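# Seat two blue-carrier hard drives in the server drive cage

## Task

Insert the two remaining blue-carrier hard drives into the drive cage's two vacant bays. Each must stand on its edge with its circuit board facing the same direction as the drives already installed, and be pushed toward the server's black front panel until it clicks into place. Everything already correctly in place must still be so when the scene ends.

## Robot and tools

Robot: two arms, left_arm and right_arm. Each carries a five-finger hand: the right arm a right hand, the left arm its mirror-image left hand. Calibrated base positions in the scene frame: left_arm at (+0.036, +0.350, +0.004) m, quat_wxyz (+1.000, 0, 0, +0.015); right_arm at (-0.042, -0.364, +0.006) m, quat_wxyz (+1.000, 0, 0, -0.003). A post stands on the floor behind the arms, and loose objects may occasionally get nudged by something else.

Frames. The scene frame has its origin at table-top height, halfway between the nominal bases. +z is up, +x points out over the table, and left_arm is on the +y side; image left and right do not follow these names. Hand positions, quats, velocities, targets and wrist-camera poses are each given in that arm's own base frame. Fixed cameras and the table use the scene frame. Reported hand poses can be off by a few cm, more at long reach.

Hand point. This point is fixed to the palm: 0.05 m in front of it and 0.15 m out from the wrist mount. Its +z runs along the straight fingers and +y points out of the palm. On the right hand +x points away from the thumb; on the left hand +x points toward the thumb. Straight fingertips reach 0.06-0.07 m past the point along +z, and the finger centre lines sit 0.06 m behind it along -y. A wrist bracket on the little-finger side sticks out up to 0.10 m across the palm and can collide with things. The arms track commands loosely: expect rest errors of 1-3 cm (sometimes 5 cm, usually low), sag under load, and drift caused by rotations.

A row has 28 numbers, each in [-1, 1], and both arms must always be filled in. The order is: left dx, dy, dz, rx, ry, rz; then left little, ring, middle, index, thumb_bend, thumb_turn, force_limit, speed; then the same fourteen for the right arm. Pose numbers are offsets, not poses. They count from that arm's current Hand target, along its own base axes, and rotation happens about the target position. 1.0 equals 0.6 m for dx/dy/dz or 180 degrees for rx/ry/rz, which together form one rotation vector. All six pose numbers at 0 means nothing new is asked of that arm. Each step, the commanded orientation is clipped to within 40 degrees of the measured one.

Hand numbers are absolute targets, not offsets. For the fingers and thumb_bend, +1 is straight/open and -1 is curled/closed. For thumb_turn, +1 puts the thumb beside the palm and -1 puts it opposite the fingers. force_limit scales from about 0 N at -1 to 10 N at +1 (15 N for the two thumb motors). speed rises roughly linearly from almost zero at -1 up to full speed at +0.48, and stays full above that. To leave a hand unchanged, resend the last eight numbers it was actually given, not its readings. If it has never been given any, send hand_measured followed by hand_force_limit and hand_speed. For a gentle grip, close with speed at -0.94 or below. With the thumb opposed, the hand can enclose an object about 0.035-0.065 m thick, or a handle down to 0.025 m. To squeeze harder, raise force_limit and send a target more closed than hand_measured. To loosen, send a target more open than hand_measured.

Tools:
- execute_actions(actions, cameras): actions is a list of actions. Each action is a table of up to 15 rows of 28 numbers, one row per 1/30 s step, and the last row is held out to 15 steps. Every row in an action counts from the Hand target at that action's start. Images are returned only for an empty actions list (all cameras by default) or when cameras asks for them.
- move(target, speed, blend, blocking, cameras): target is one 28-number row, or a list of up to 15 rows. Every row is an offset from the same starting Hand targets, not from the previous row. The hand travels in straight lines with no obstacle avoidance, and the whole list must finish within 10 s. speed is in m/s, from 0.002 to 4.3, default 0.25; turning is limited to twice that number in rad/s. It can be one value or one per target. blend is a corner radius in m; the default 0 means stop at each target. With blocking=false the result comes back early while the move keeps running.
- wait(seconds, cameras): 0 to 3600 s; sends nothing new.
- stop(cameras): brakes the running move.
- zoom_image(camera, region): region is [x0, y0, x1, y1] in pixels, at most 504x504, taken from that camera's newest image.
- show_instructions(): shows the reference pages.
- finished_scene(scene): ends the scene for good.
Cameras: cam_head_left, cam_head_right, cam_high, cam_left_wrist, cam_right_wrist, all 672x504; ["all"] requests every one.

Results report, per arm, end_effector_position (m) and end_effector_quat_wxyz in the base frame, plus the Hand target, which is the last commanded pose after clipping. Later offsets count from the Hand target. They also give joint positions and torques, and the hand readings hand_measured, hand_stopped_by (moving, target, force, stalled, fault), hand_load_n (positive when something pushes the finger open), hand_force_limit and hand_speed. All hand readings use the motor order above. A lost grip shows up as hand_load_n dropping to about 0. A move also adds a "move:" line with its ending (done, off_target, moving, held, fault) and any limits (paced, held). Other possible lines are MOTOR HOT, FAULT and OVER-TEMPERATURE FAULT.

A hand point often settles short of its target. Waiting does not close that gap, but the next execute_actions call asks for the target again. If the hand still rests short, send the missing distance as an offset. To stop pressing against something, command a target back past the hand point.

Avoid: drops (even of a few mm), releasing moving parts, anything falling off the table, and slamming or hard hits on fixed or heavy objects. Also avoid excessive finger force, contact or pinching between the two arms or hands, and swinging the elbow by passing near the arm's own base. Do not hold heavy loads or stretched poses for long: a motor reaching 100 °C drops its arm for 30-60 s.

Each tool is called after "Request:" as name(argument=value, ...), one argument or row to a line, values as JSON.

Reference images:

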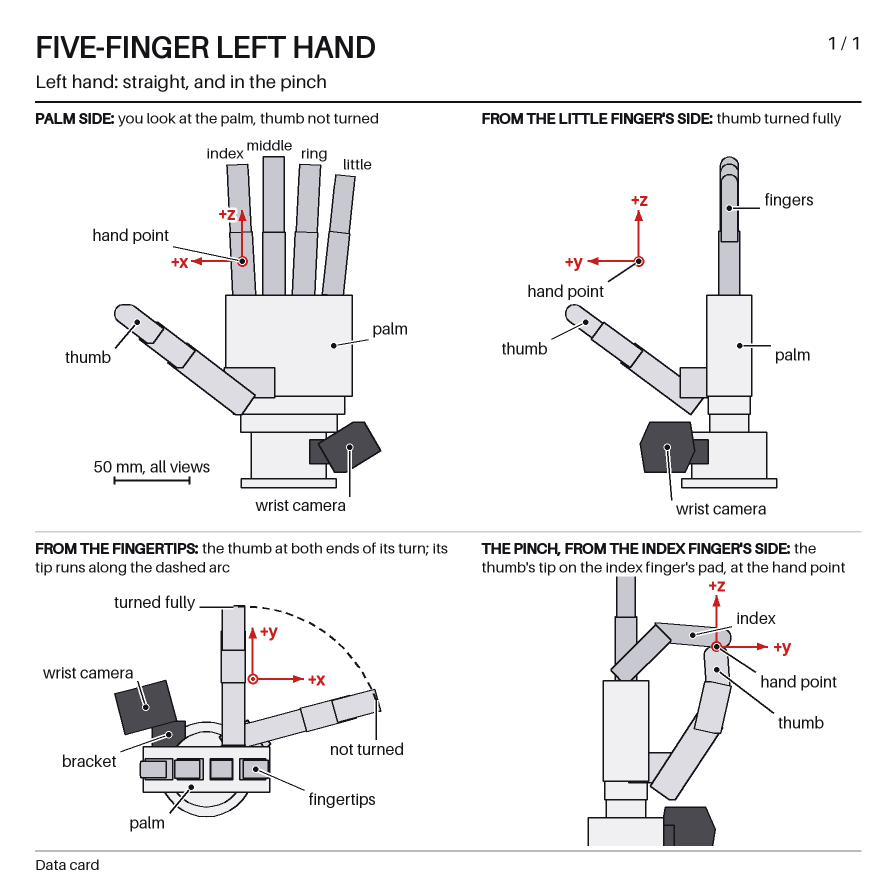

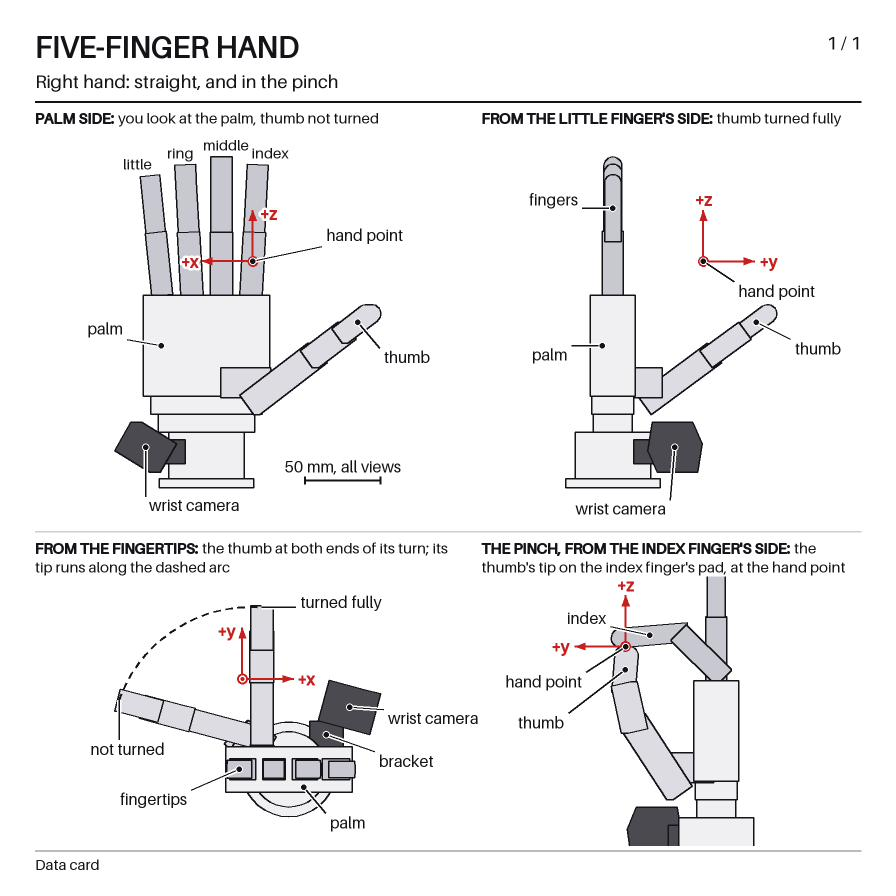

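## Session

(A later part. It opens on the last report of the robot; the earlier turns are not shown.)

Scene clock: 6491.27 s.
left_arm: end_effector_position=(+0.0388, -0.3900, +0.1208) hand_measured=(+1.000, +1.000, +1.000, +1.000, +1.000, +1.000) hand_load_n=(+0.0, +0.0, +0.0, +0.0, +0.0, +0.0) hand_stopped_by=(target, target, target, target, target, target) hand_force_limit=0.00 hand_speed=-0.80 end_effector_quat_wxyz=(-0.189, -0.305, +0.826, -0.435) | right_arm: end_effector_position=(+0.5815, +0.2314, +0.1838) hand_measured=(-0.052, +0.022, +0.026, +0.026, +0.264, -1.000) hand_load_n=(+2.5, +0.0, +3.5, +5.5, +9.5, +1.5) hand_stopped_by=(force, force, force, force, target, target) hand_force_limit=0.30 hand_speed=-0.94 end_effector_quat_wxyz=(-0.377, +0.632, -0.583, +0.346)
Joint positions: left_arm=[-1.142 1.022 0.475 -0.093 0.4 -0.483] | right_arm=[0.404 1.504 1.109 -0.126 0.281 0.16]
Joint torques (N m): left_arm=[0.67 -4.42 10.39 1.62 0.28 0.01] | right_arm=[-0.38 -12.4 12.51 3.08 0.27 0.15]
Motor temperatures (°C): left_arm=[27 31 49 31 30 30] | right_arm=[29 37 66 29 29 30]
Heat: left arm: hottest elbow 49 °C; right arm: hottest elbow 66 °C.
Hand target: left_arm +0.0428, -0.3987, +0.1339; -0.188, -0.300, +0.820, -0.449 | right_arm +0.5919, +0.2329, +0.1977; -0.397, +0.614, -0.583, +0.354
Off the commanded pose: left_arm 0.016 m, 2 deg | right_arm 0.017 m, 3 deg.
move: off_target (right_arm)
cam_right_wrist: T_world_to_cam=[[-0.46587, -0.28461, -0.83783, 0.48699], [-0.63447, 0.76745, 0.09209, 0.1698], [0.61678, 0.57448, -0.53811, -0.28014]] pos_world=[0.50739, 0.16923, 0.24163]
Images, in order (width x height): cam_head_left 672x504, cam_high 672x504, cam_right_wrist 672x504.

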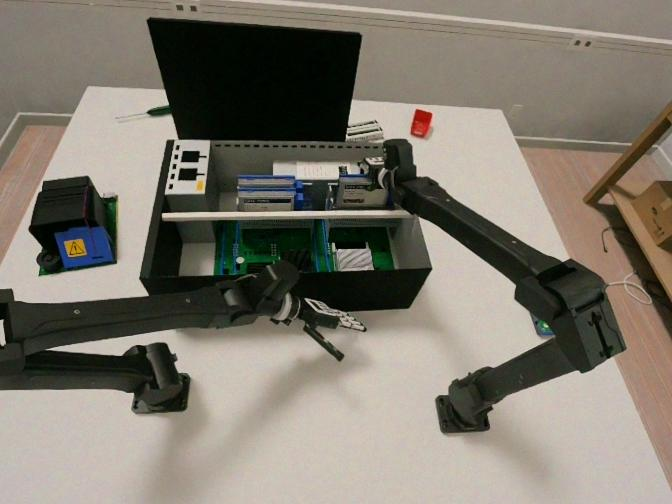

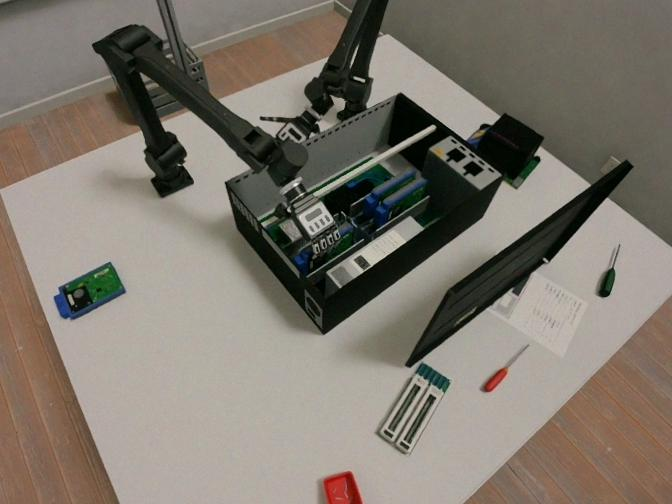

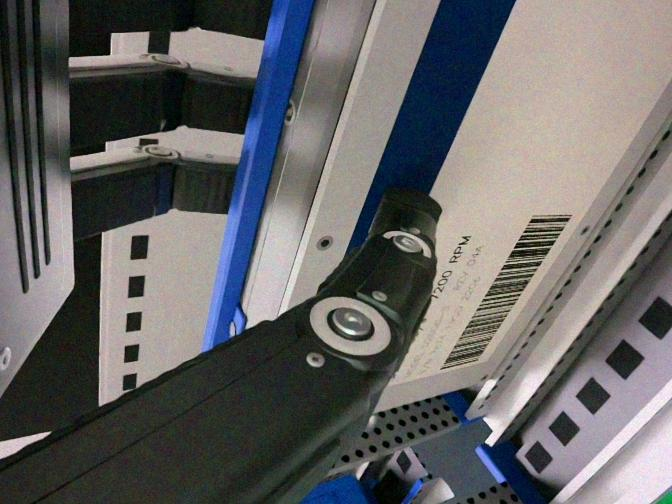

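Request:
move(
  target=[0,0,0,0,0,0,1,1,1,1,1,1,0,-0.8, 0.0,0,0.0,-0.018,0.006,0,-0.2,-0.2,-0.4,-0.4,0.26,-1,0.3,-0.94],
  speed=0.03,
  cameras=["cam_high","cam_right_wrist","cam_head_left"],
)

Request:
zoom_image(
  camera="cam_head_left",
  region=[320, 150, 400, 220],
)

Request:
zoom_image(
  camera="cam_right_wrist",
  region=[372, 154, 672, 454],
)

Scene clock: 6569.67 s.
left_arm: end_effector_position=(+0.0388, -0.3900, +0.1208) hand_measured=(+1.000, +1.000, +1.000, +1.000, +1.000, +1.000) hand_load_n=(+0.0, +0.0, +0.0, +0.0, -0.5, -0.5) hand_stopped_by=(target, target, target, target, target, target) hand_force_limit=0.00 hand_speed=-0.80 end_effector_quat_wxyz=(-0.189, -0.305, +0.826, -0.435) | right_arm: end_effector_position=(+0.5814, +0.2295, +0.1827) hand_measured=(-0.052, +0.022, +0.026, +0.026, +0.264, -1.000) hand_load_n=(+3.0, +0.0, +3.0, +4.5, +10.5, +1.0) hand_stopped_by=(force, force, force, force, target, target) hand_force_limit=0.30 hand_speed=-0.94 end_effector_quat_wxyz=(-0.370, +0.629, -0.586, +0.353)
Joint positions: left_arm=[-1.142 1.022 0.475 -0.093 0.4 -0.483] | right_arm=[0.41 1.505 1.109 -0.129 0.307 0.16]
Joint torques (N m): left_arm=[0.73 -4.48 10.39 1.62 0.28 0.01] | right_arm=[0.21 -12.81 15.25 1.31 0.52 -0.21]
Motor temperatures (°C): left_arm=[27 31 49 31 30 30] | right_arm=[29 35 63 29 29 30]
Heat: left arm: hottest elbow 49 °C; right arm: hottest elbow 63 °C.
Hand target: left_arm +0.0428, -0.3987, +0.1339; -0.188, -0.300, +0.820, -0.449 | right_arm +0.5919, +0.2328, +0.1977; -0.374, +0.628, -0.577, +0.364
Off the commanded pose: left_arm 0.016 m, 2 deg | right_arm 0.019 m, 2 deg.
move: off_target (right_arm)
cam_right_wrist: T_world_to_cam=[[-0.46967, -0.28789, -0.83458, 0.48781], [-0.62132, 0.77938, 0.0808, 0.16307], [0.6272, 0.55649, -0.54492, -0.28027]] pos_world=[0.50622, 0.16931, 0.24121]
Images, in order (width x height): cam_head_left 672x504, cam_high 672x504, cam_right_wrist 672x504.

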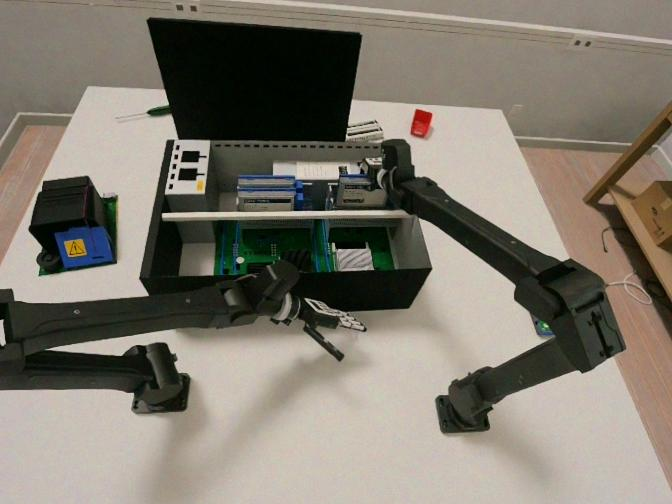

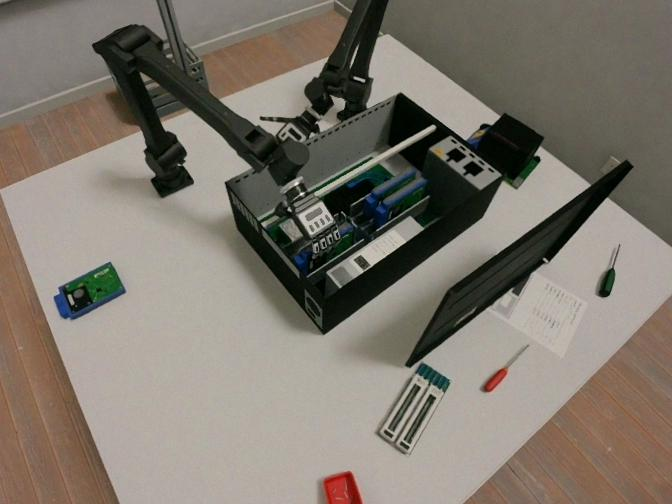

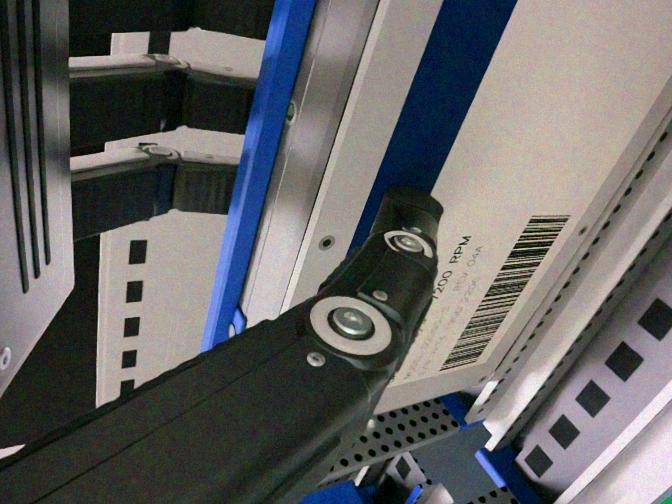

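Scaled by 6.300 from the camera's image (finer frame: 960x720).

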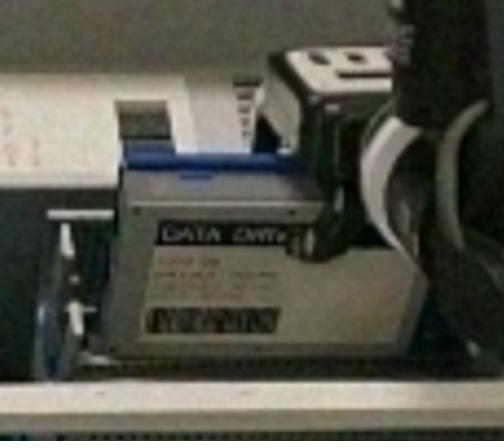

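Scaled by 1.680 from the camera's image (finer frame: 960x720).

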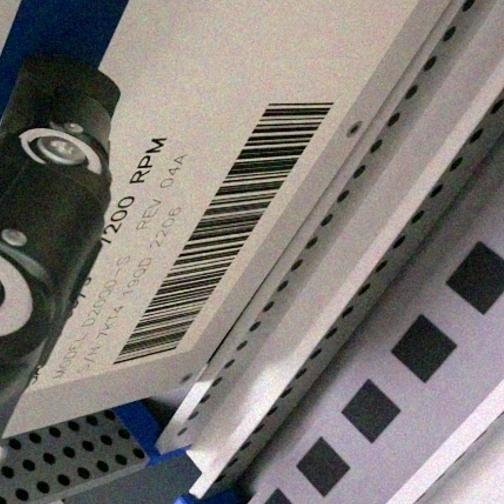

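Request:
move(
  target=[0,0,0,0,0,0,1,1,1,1,1,1,0,-0.8, 0.0,0,-0.025,-0.003,0.004,0,-0.2,-0.2,-0.4,-0.4,0.26,-1,0.3,-0.94],
  speed=0.03,
  cameras=["cam_high","cam_right_wrist","cam_head_left"],
)

Request:
zoom_image(
  camera="cam_head_left",
  region=[320, 150, 400, 220],
)

Request:
zoom_image(
  camera="cam_right_wrist",
  region=[372, 154, 672, 454],
)

Scene clock: 6579.83 s.
left_arm: end_effector_position=(+0.0388, -0.3900, +0.1208) hand_measured=(+1.000, +1.000, +1.000, +1.000, +1.000, +1.000) hand_load_n=(+0.0, +0.0, +0.0, +0.0, +0.0, +0.0) hand_stopped_by=(target, target, target, target, target, target) hand_force_limit=0.00 hand_speed=-0.80 end_effector_quat_wxyz=(-0.189, -0.305, +0.826, -0.435) | right_arm: end_effector_position=(+0.5814, +0.2296, +0.1820) hand_measured=(-0.052, +0.022, +0.026, +0.026, +0.264, -1.000) hand_load_n=(+3.5, +0.0, +3.5, +4.5, +10.0, +1.0) hand_stopped_by=(force, force, force, force, target, target) hand_force_limit=0.30 hand_speed=-0.94 end_effector_quat_wxyz=(-0.369, +0.629, -0.586, +0.354)
Joint positions: left_arm=[-1.142 1.022 0.475 -0.093 0.4 -0.483] | right_arm=[0.411 1.506 1.109 -0.129 0.31 0.16]
Joint torques (N m): left_arm=[0.67 -4.42 10.37 1.65 0.28 0.01] | right_arm=[0.5 -10.52 14.17 1.88 0.56 -0.19]
Motor temperatures (°C): left_arm=[27 31 49 31 30 30] | right_arm=[29 35 64 29 29 30]
Heat: left arm: hottest elbow 49 °C; right arm: hottest elbow 64 °C.
Hand target: left_arm +0.0428, -0.3987, +0.1339; -0.188, -0.300, +0.820, -0.449 | right_arm +0.5919, +0.2329, +0.1826; -0.367, +0.633, -0.577, +0.363
Off the commanded pose: left_arm 0.016 m, 2 deg | right_arm 0.011 m, 1 deg.
move: off_target (right_arm)
cam_right_wrist: T_world_to_cam=[[-0.47045, -0.28873, -0.83386, 0.48782], [-0.62014, 0.78044, 0.07964, 0.16225], [0.62778, 0.55458, -0.54621, -0.28037]] pos_world=[0.50612, 0.16971, 0.24071]
Images, in order (width x height): cam_head_left 672x504, cam_high 672x504, cam_right_wrist 672x504.

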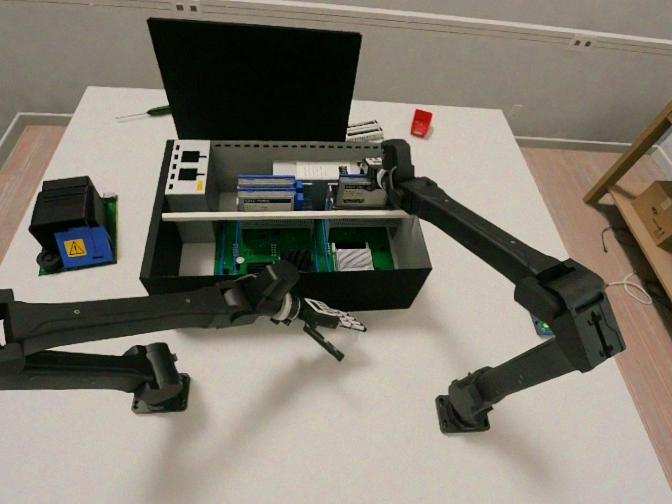

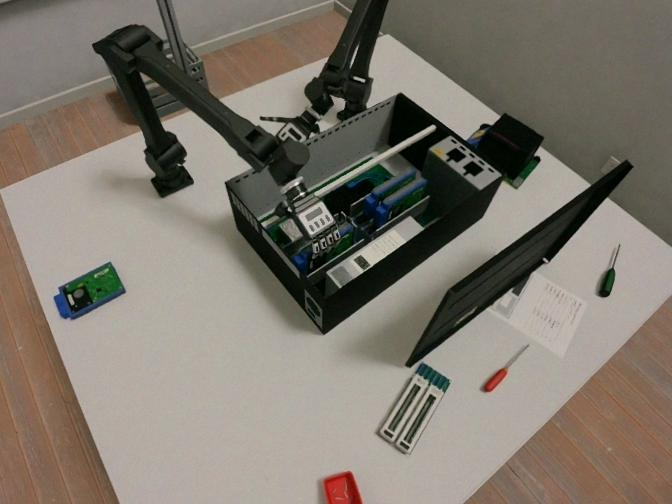

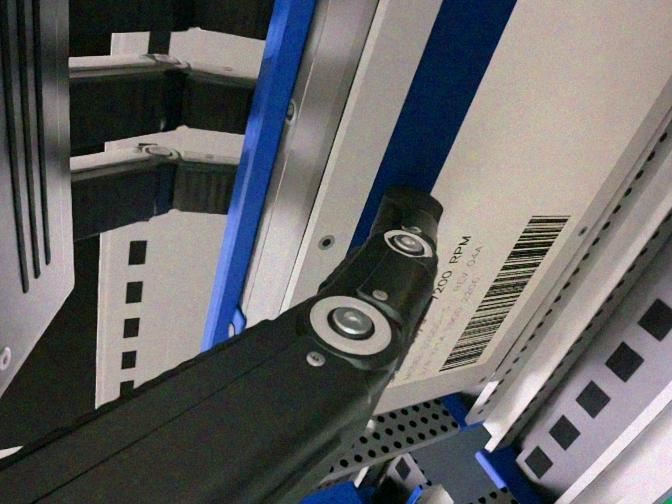

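Scaled by 6.300 from the camera's image (finer frame: 960x720).

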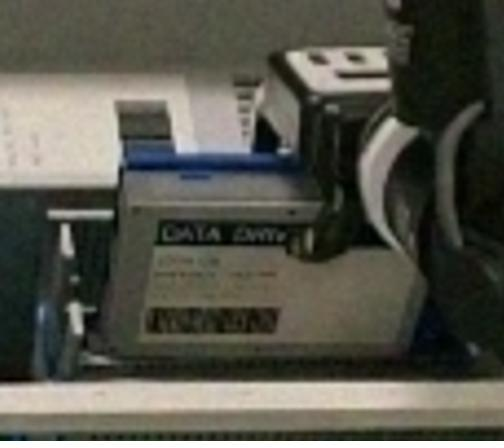

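Scaled by 1.680 from the camera's image (finer frame: 960x720).

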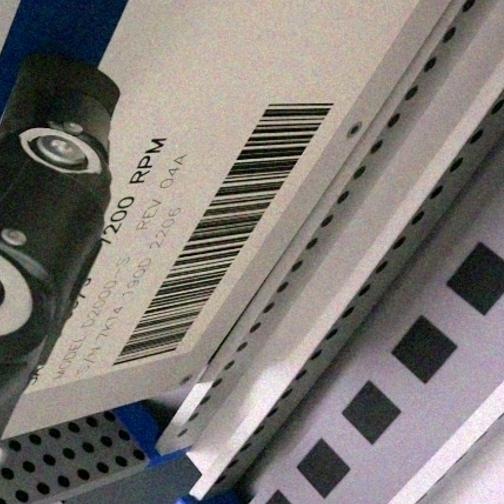

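Request:
zoom_image(
  camera="cam_high",
  region=[300, 180, 400, 280],
)

Request:
zoom_image(
  camera="cam_high",
  region=[340, 160, 440, 260],
)

Scaled by 5.040 from the camera's image (finer frame: 960x720).

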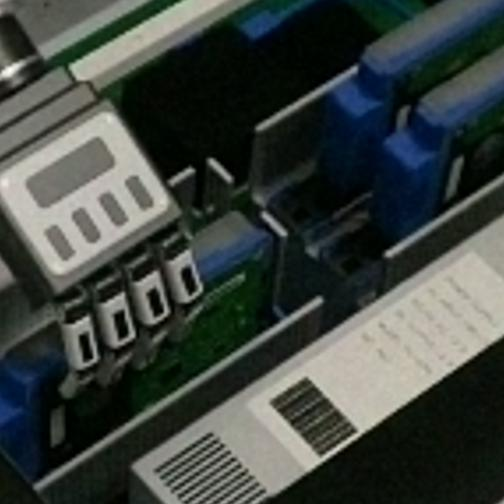

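Scaled by 5.040 from the camera's image (finer frame: 960x720).

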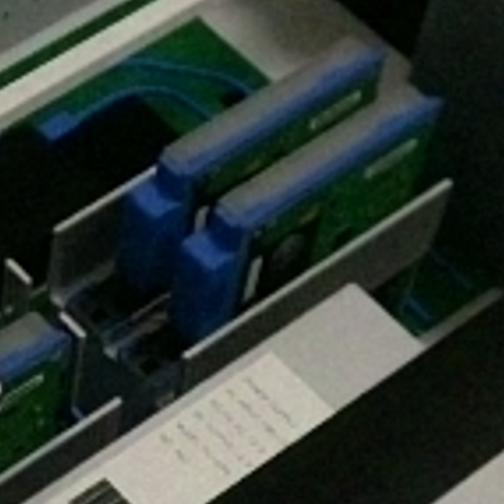

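Request:
zoom_image(
  camera="cam_right_wrist",
  region=[450, 330, 560, 460],
)

Request:
zoom_image(
  camera="cam_right_wrist",
  region=[562, 130, 672, 260],
)

Scaled by 3.877 from the camera's image (finer frame: 960x720).

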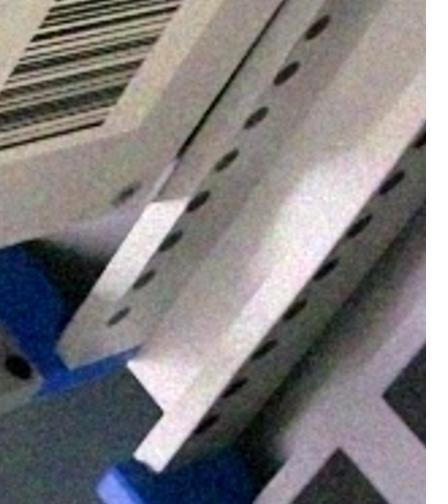

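Scaled by 3.877 from the camera's image (finer frame: 960x720).

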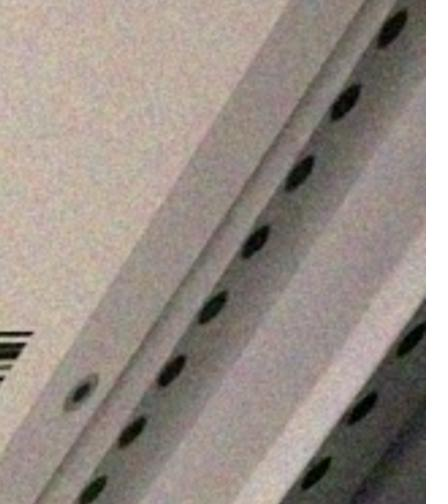

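Request:
move(
  target=[0,0,0,0,0,0,1,1,1,1,1,1,0,-0.8, 0.012,0,0.012,0,0,-0.009,-0.2,-0.2,-0.4,-0.4,0.26,-1,0.3,-0.94],
  speed=0.03,
  cameras=["cam_high","cam_right_wrist","cam_head_left"],
)

Request:
zoom_image(
  camera="cam_right_wrist",
  region=[450, 330, 560, 460],
)

Request:
zoom_image(
  camera="cam_right_wrist",
  region=[562, 130, 672, 260],
)

Scene clock: 6673.77 s.
left_arm: end_effector_position=(+0.0388, -0.3900, +0.1208) hand_measured=(+1.000, +1.000, +1.000, +1.000, +1.000, +1.000) hand_load_n=(+0.0, +0.0, +0.0, +0.0, +0.0, +0.0) hand_stopped_by=(target, target, target, target, target, target) hand_force_limit=0.00 hand_speed=-0.80 end_effector_quat_wxyz=(-0.189, -0.305, +0.826, -0.435) | right_arm: end_effector_position=(+0.5827, +0.2293, +0.1817) hand_measured=(-0.050, +0.022, +0.026, +0.026, +0.264, -1.000) hand_load_n=(+3.5, +0.0, +3.5, +5.0, +9.5, +1.0) hand_stopped_by=(force, force, force, force, target, target) hand_force_limit=0.30 hand_speed=-0.94 end_effector_quat_wxyz=(-0.363, +0.627, -0.588, +0.361)
Joint positions: left_arm=[-1.142 1.022 0.475 -0.093 0.4 -0.483] | right_arm=[0.417 1.511 1.115 -0.132 0.335 0.16]
Joint torques (N m): left_arm=[0.73 -4.48 10.39 1.65 0.28 0.01] | right_arm=[0.91 -9.64 16.49 1.16 0.59 -0.1]
Motor temperatures (°C): left_arm=[27 31 49 31 30 30] | right_arm=[29 35 65 28 29 30]
Heat: left arm: hottest elbow 49 °C; right arm: hottest elbow 65 °C.
Hand target: left_arm +0.0428, -0.3987, +0.1339; -0.188, -0.300, +0.820, -0.449 | right_arm +0.5990, +0.2328, +0.1899; -0.362, +0.624, -0.586, +0.368
Off the commanded pose: left_arm 0.016 m, 2 deg | right_arm 0.019 m, 1 deg.
move: off_target (right_arm)
cam_right_wrist: T_world_to_cam=[[-0.47291, -0.29224, -0.83124, 0.48988], [-0.6088, 0.79036, 0.06849, 0.15643], [0.63696, 0.53844, -0.55168, -0.28186]] pos_world=[0.50644, 0.17129, 0.24099]
Images, in order (width x height): cam_head_left 672x504, cam_high 672x504, cam_right_wrist 672x504.

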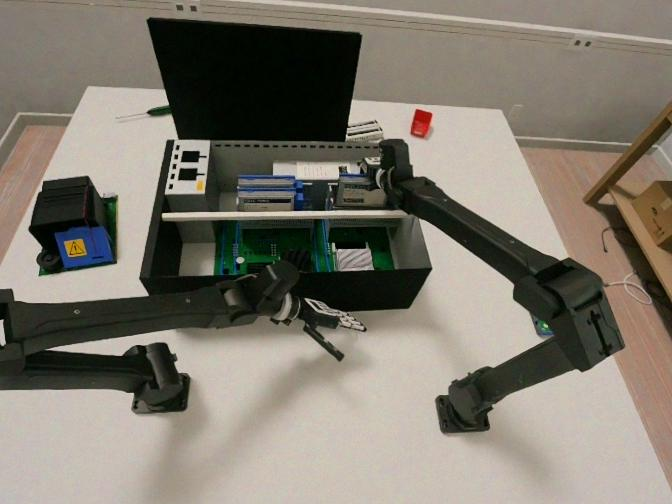

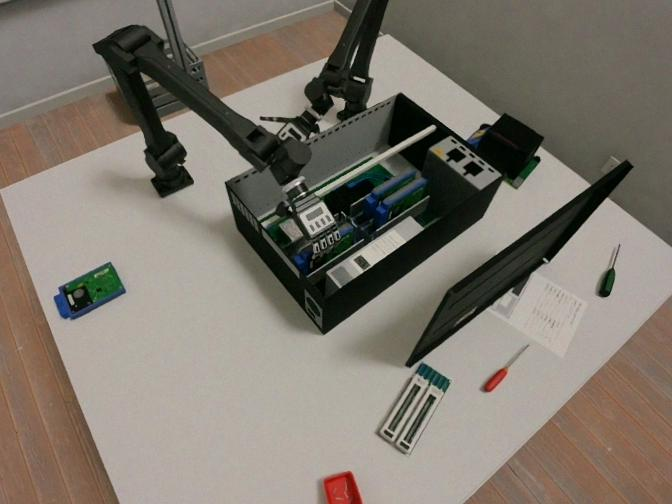

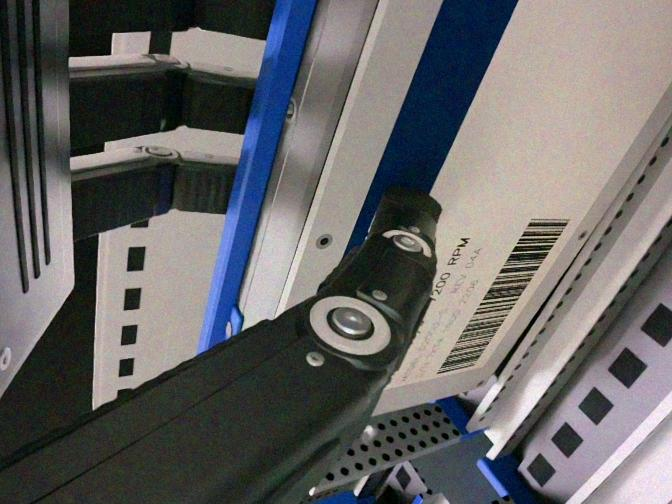

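Scaled by 3.877 from the camera's image (finer frame: 960x720).

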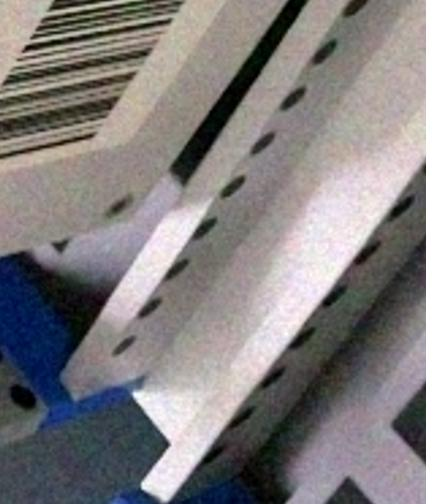

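Scaled by 3.877 from the camera's image (finer frame: 960x720).

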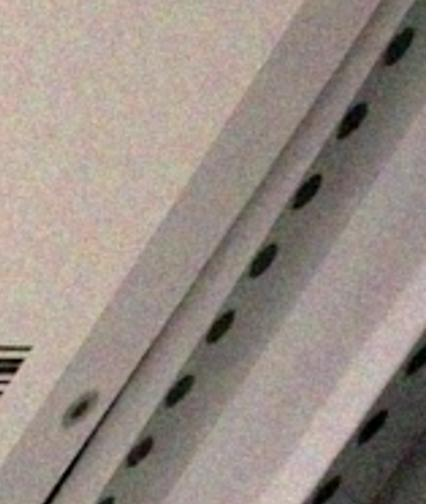

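Request:
move(
  target=[0,0,0,0,0,0,1,1,1,1,1,1,0,-0.8, 0.006,0,-0.015,0,0,0.0045,-0.2,-0.2,-0.4,-0.4,0.26,-1,0.3,-0.94],
  speed=0.03,
  cameras=["cam_high","cam_right_wrist","cam_head_left"],
)

Request:
zoom_image(
  camera="cam_right_wrist",
  region=[450, 330, 560, 460],
)

Request:
zoom_image(
  camera="cam_right_wrist",
  region=[562, 130, 672, 260],
)

Request:
zoom_image(
  camera="cam_head_left",
  region=[320, 150, 400, 220],
)

Scene clock: 6687.33 s.
left_arm: end_effector_position=(+0.0388, -0.3900, +0.1208) hand_measured=(+1.000, +1.000, +1.000, +1.000, +1.000, +1.000) hand_load_n=(-0.5, +0.0, +0.0, -0.5, +0.0, +0.0) hand_stopped_by=(target, target, target, target, target, target) hand_force_limit=0.00 hand_speed=-0.80 end_effector_quat_wxyz=(-0.189, -0.305, +0.826, -0.435) | right_arm: end_effector_position=(+0.5836, +0.2303, +0.1814) hand_measured=(-0.050, +0.022, +0.026, +0.026, +0.264, -1.000) hand_load_n=(+4.0, +0.0, +3.5, +5.5, +8.5, +0.5) hand_stopped_by=(force, force, force, force, target, target) hand_force_limit=0.30 hand_speed=-0.94 end_effector_quat_wxyz=(-0.364, +0.627, -0.587, +0.360)
Joint positions: left_arm=[-1.142 1.022 0.475 -0.093 0.4 -0.483] | right_arm=[0.417 1.514 1.117 -0.13 0.331 0.158]
Joint torques (N m): left_arm=[0.67 -4.48 10.37 1.65 0.28 0.01] | right_arm=[0.38 -8.94 15.36 1.7 0.07 -0.19]
Motor temperatures (°C): left_arm=[27 31 49 31 30 30] | right_arm=[29 35 67 28 29 30]
Heat: left arm: hottest elbow 49 °C; right arm: hottest elbow 67 °C.
Hand target: left_arm +0.0428, -0.3987, +0.1339; -0.188, -0.300, +0.820, -0.449 | right_arm +0.6027, +0.2328, +0.1810; -0.365, +0.628, -0.582, +0.366
Off the commanded pose: left_arm 0.016 m, 2 deg | right_arm 0.019 m, 1 deg.
move: off_target (right_arm)
cam_right_wrist: T_world_to_cam=[[-0.47132, -0.29325, -0.83178, 0.4897], [-0.61153, 0.78824, 0.06862, 0.15831], [0.63552, 0.541, -0.55085, -0.28295]] pos_world=[0.50744, 0.1719, 0.2406]
Images, in order (width x height): cam_head_left 672x504, cam_high 672x504, cam_right_wrist 672x504.

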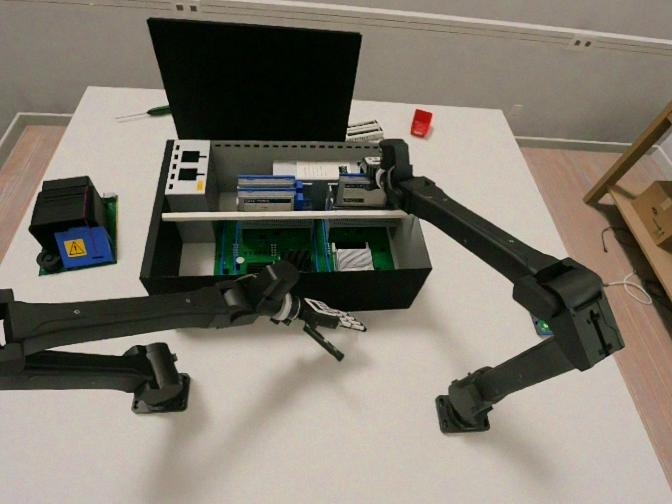

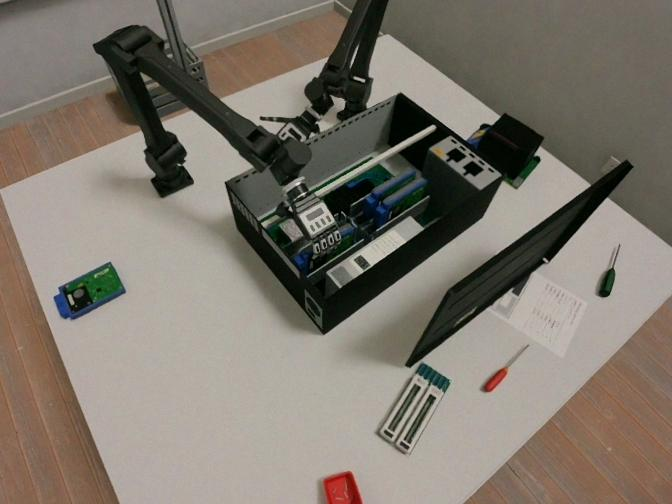

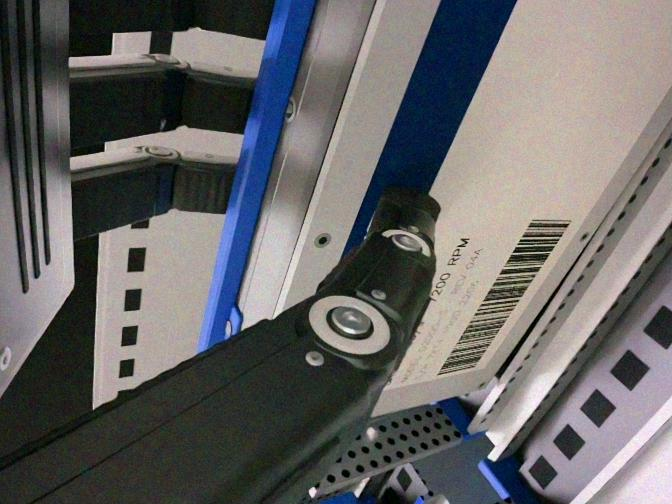

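Scaled by 3.877 from the camera's image (finer frame: 960x720).

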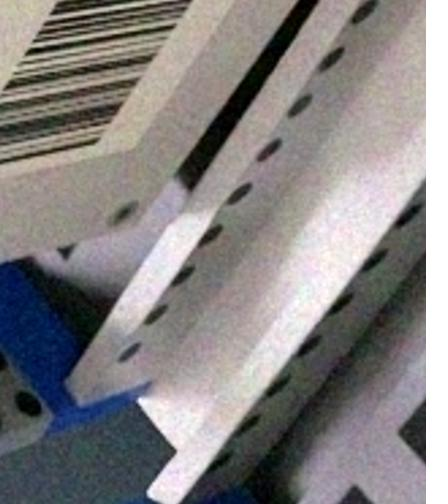

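Scaled by 3.877 from the camera's image (finer frame: 960x720).

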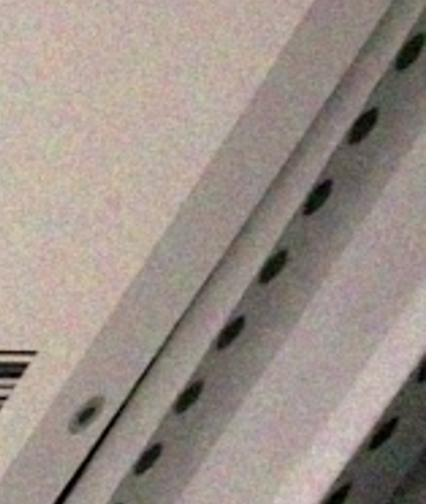

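Scaled by 6.300 from the camera's image (finer frame: 960x720).

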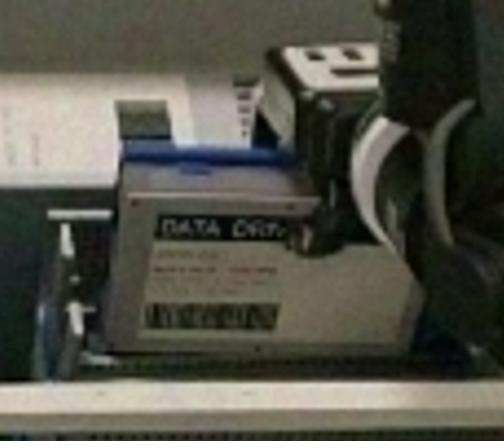

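Request:
move(
  target=[0,0,0,0,0,0,1,1,1,1,1,1,0,-0.8, -0.002,0,0.03,0,0,0.007,-0.2,-0.2,-0.4,-0.4,0.26,-1,0.3,-0.94],
  speed=0.03,
  cameras=["cam_high","cam_right_wrist"],
)

Request:
zoom_image(
  camera="cam_right_wrist",
  region=[450, 330, 560, 460],
)

Request:
zoom_image(
  camera="cam_right_wrist",
  region=[562, 130, 672, 260],
)

Scene clock: 6707.40 s.
left_arm: end_effector_position=(+0.0388, -0.3900, +0.1208) hand_measured=(+1.000, +1.000, +1.000, +1.000, +1.000, +1.000) hand_load_n=(+0.0, +0.0, +0.0, +0.0, +0.0, -0.5) hand_stopped_by=(target, target, target, target, target, target) hand_force_limit=0.00 hand_speed=-0.80 end_effector_quat_wxyz=(-0.189, -0.305, +0.826, -0.435) | right_arm: end_effector_position=(+0.5828, +0.2310, +0.1822) hand_measured=(-0.052, +0.022, +0.026, +0.026, +0.264, -1.000) hand_load_n=(+1.5, +0.0, +3.5, +6.0, +9.5, +2.0) hand_stopped_by=(force, force, force, force, target, target) hand_force_limit=0.30 hand_speed=-0.94 end_effector_quat_wxyz=(-0.363, +0.635, -0.583, +0.353)
Joint positions: left_arm=[-1.142 1.022 0.475 -0.093 0.4 -0.483] | right_arm=[0.412 1.514 1.126 -0.149 0.309 0.151]
Joint torques (N m): left_arm=[0.67 -4.42 10.39 1.63 0.28 0.01] | right_arm=[0.09 -12.1 16.87 1.31 -0.01 -0.28]
Motor temperatures (°C): left_arm=[27 31 49 31 30 30] | right_arm=[29 35 65 28 29 30]
Heat: left arm: hottest elbow 49 °C; right arm: hottest elbow 65 °C.
Hand target: left_arm +0.0428, -0.3987, +0.1339; -0.188, -0.300, +0.820, -0.449 | right_arm +0.6014, +0.2329, +0.1989; -0.368, +0.635, -0.575, +0.362
Off the commanded pose: left_arm 0.016 m, 2 deg | right_arm 0.025 m, 2 deg.
move: off_target (right_arm)
cam_right_wrist: T_world_to_cam=[[-0.47695, -0.30202, -0.82541, 0.49434], [-0.62496, 0.77687, 0.07686, 0.16608], [0.61802, 0.5525, -0.55928, -0.27336]] pos_world=[0.5085, 0.17131, 0.24238]

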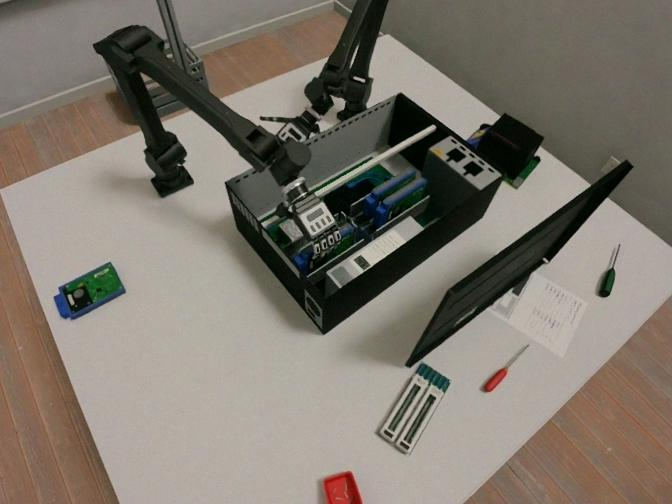

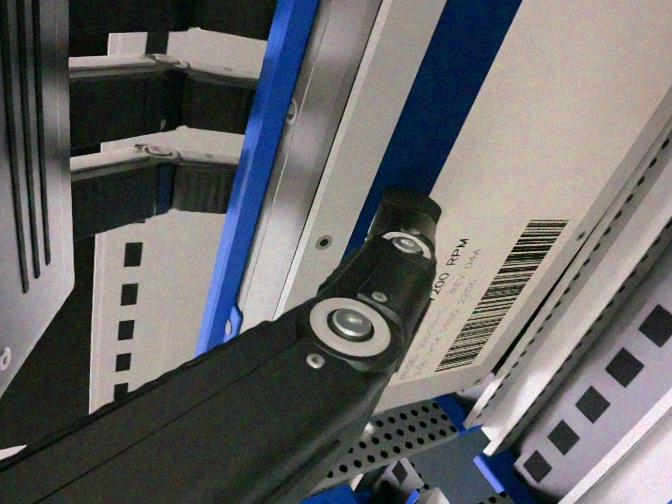

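Scaled by 3.877 from the camera's image (finer frame: 960x720).

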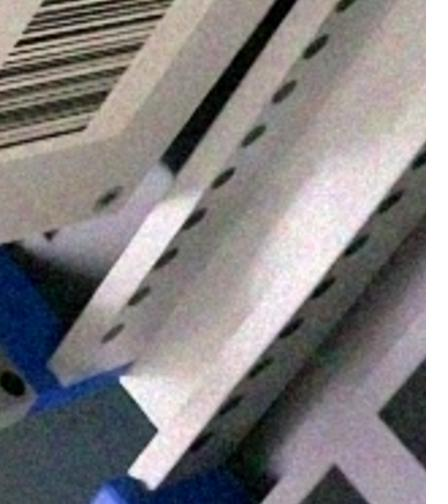

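Scaled by 3.877 from the camera's image (finer frame: 960x720).

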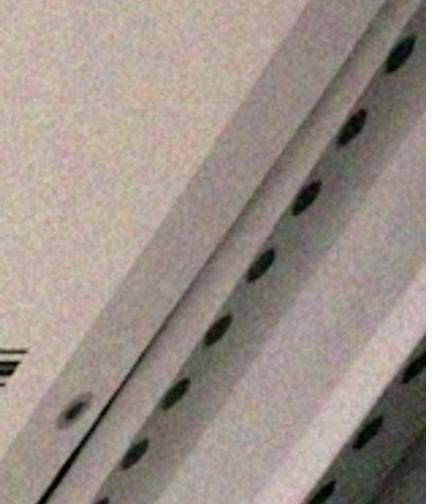

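Request:
move(
  target=[0,0,0,0,0,0,1,1,1,1,1,1,0,-0.8, -0.008,0,0.11,0,0.004,0,-0.2,-0.2,-0.4,-0.4,0.26,-1,0.3,-0.94],
  speed=0.05,
  cameras=["cam_high","cam_right_wrist","cam_head_left"],
)

Request:
zoom_image(
  camera="cam_right_wrist",
  region=[472, 104, 672, 304],
)

Request:
zoom_image(
  camera="cam_right_wrist",
  region=[432, 284, 672, 504],
)

Request:
zoom_image(
  camera="cam_head_left",
  region=[320, 140, 400, 220],
)

Scene clock: 6763.50 s.
left_arm: end_effector_position=(+0.0388, -0.3900, +0.1208) hand_measured=(+1.000, +1.000, +1.000, +1.000, +1.000, +1.000) hand_load_n=(+0.0, +0.0, +0.0, +0.0, +0.0, +0.0) hand_stopped_by=(target, target, target, target, target, target) hand_force_limit=0.00 hand_speed=-0.80 end_effector_quat_wxyz=(-0.189, -0.305, +0.826, -0.435) | right_arm: end_effector_position=(+0.5687, +0.2256, +0.1854) hand_measured=(-0.052, +0.022, +0.026, +0.026, +0.264, -1.000) hand_load_n=(+1.5, +0.5, +4.0, +4.5, +11.5, +1.0) hand_stopped_by=(force, force, force, force, target, target) hand_force_limit=0.30 hand_speed=-0.94 end_effector_quat_wxyz=(-0.313, +0.664, -0.594, +0.329)
Joint positions: left_arm=[-1.142 1.022 0.475 -0.093 0.4 -0.483] | right_arm=[0.412 1.514 1.203 -0.354 0.305 0.151]
Joint torques (N m): left_arm=[0.73 -4.48 10.39 1.63 0.28 0] | right_arm=[-0.38 -16.97 20.21 1.47 0.2 -0.13]
Motor temperatures (°C): left_arm=[27 31 50 31 30 30] | right_arm=[29 34 71 28 29 30]
Heat: left arm: hottest elbow 50 °C; right arm: hottest elbow 71 °C.
Hand target: left_arm +0.0428, -0.3987, +0.1339; -0.188, -0.300, +0.820, -0.449 | right_arm +0.5966, +0.2330, +0.2650; -0.365, +0.637, -0.577, +0.358
Off the commanded pose: left_arm 0.016 m, 2 deg | right_arm 0.085 m, 8 deg.
move: off_target (right_arm)
cam_right_wrist: T_world_to_cam=[[-0.56859, -0.34238, -0.74798, 0.53548], [-0.61611, 0.77974, 0.11143, 0.14921], [0.54508, 0.5242, -0.6543, -0.19439]] pos_world=[0.50235, 0.16889, 0.25672]
Images, in order (width x height): cam_head_left 672x504, cam_high 672x504, cam_right_wrist 672x504.

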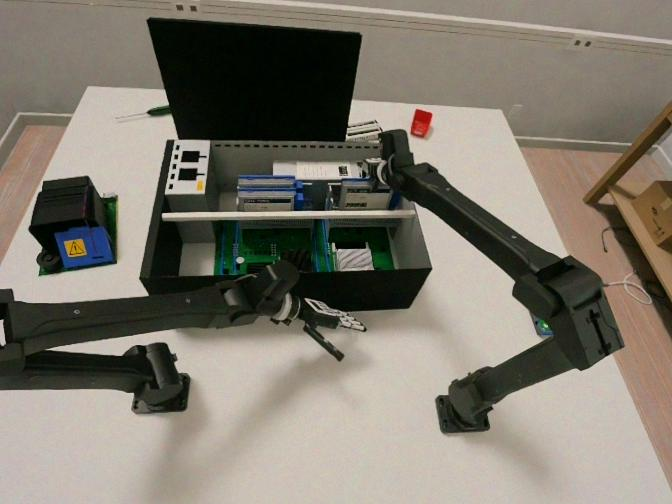

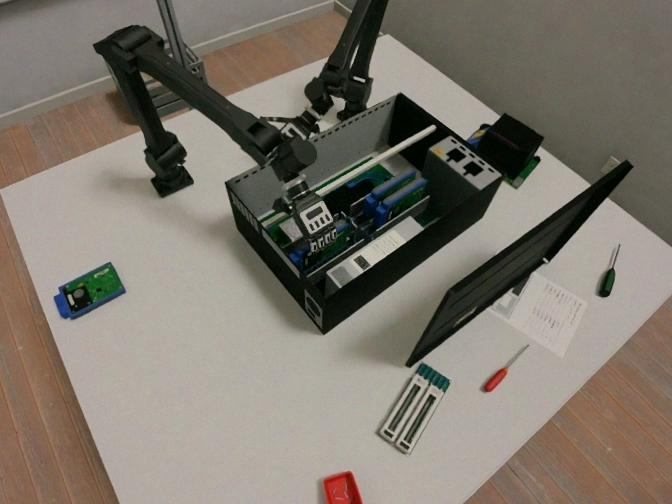

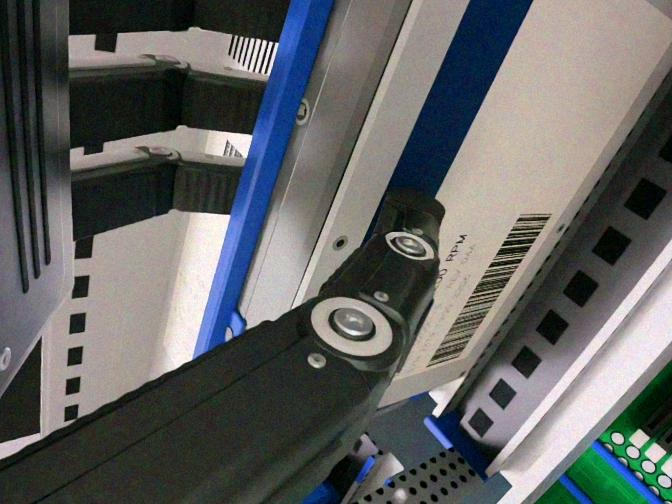

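Scaled by 2.520 from the camera's image (finer frame: 960x720).

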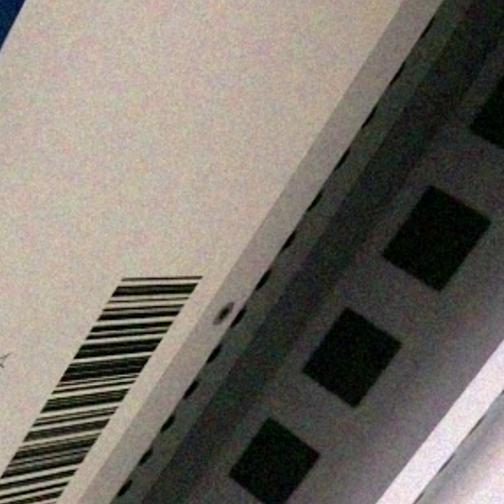

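Scaled by 2.100 from the camera's image (finer frame: 960x720).

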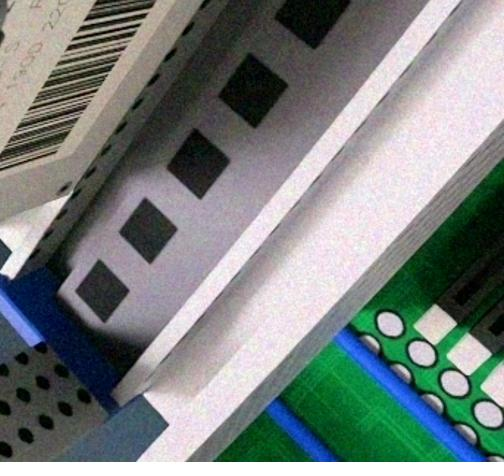

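Scaled by 6.300 from the camera's image (finer frame: 960x720).

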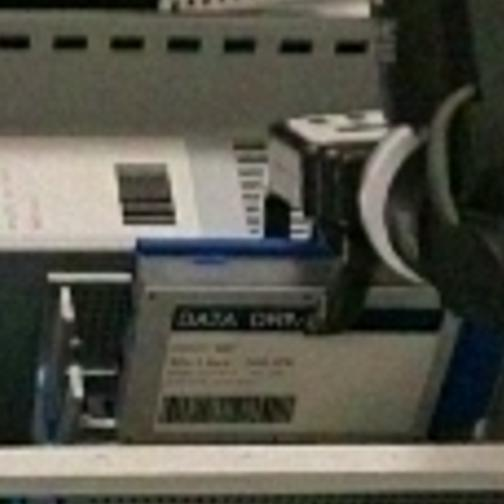

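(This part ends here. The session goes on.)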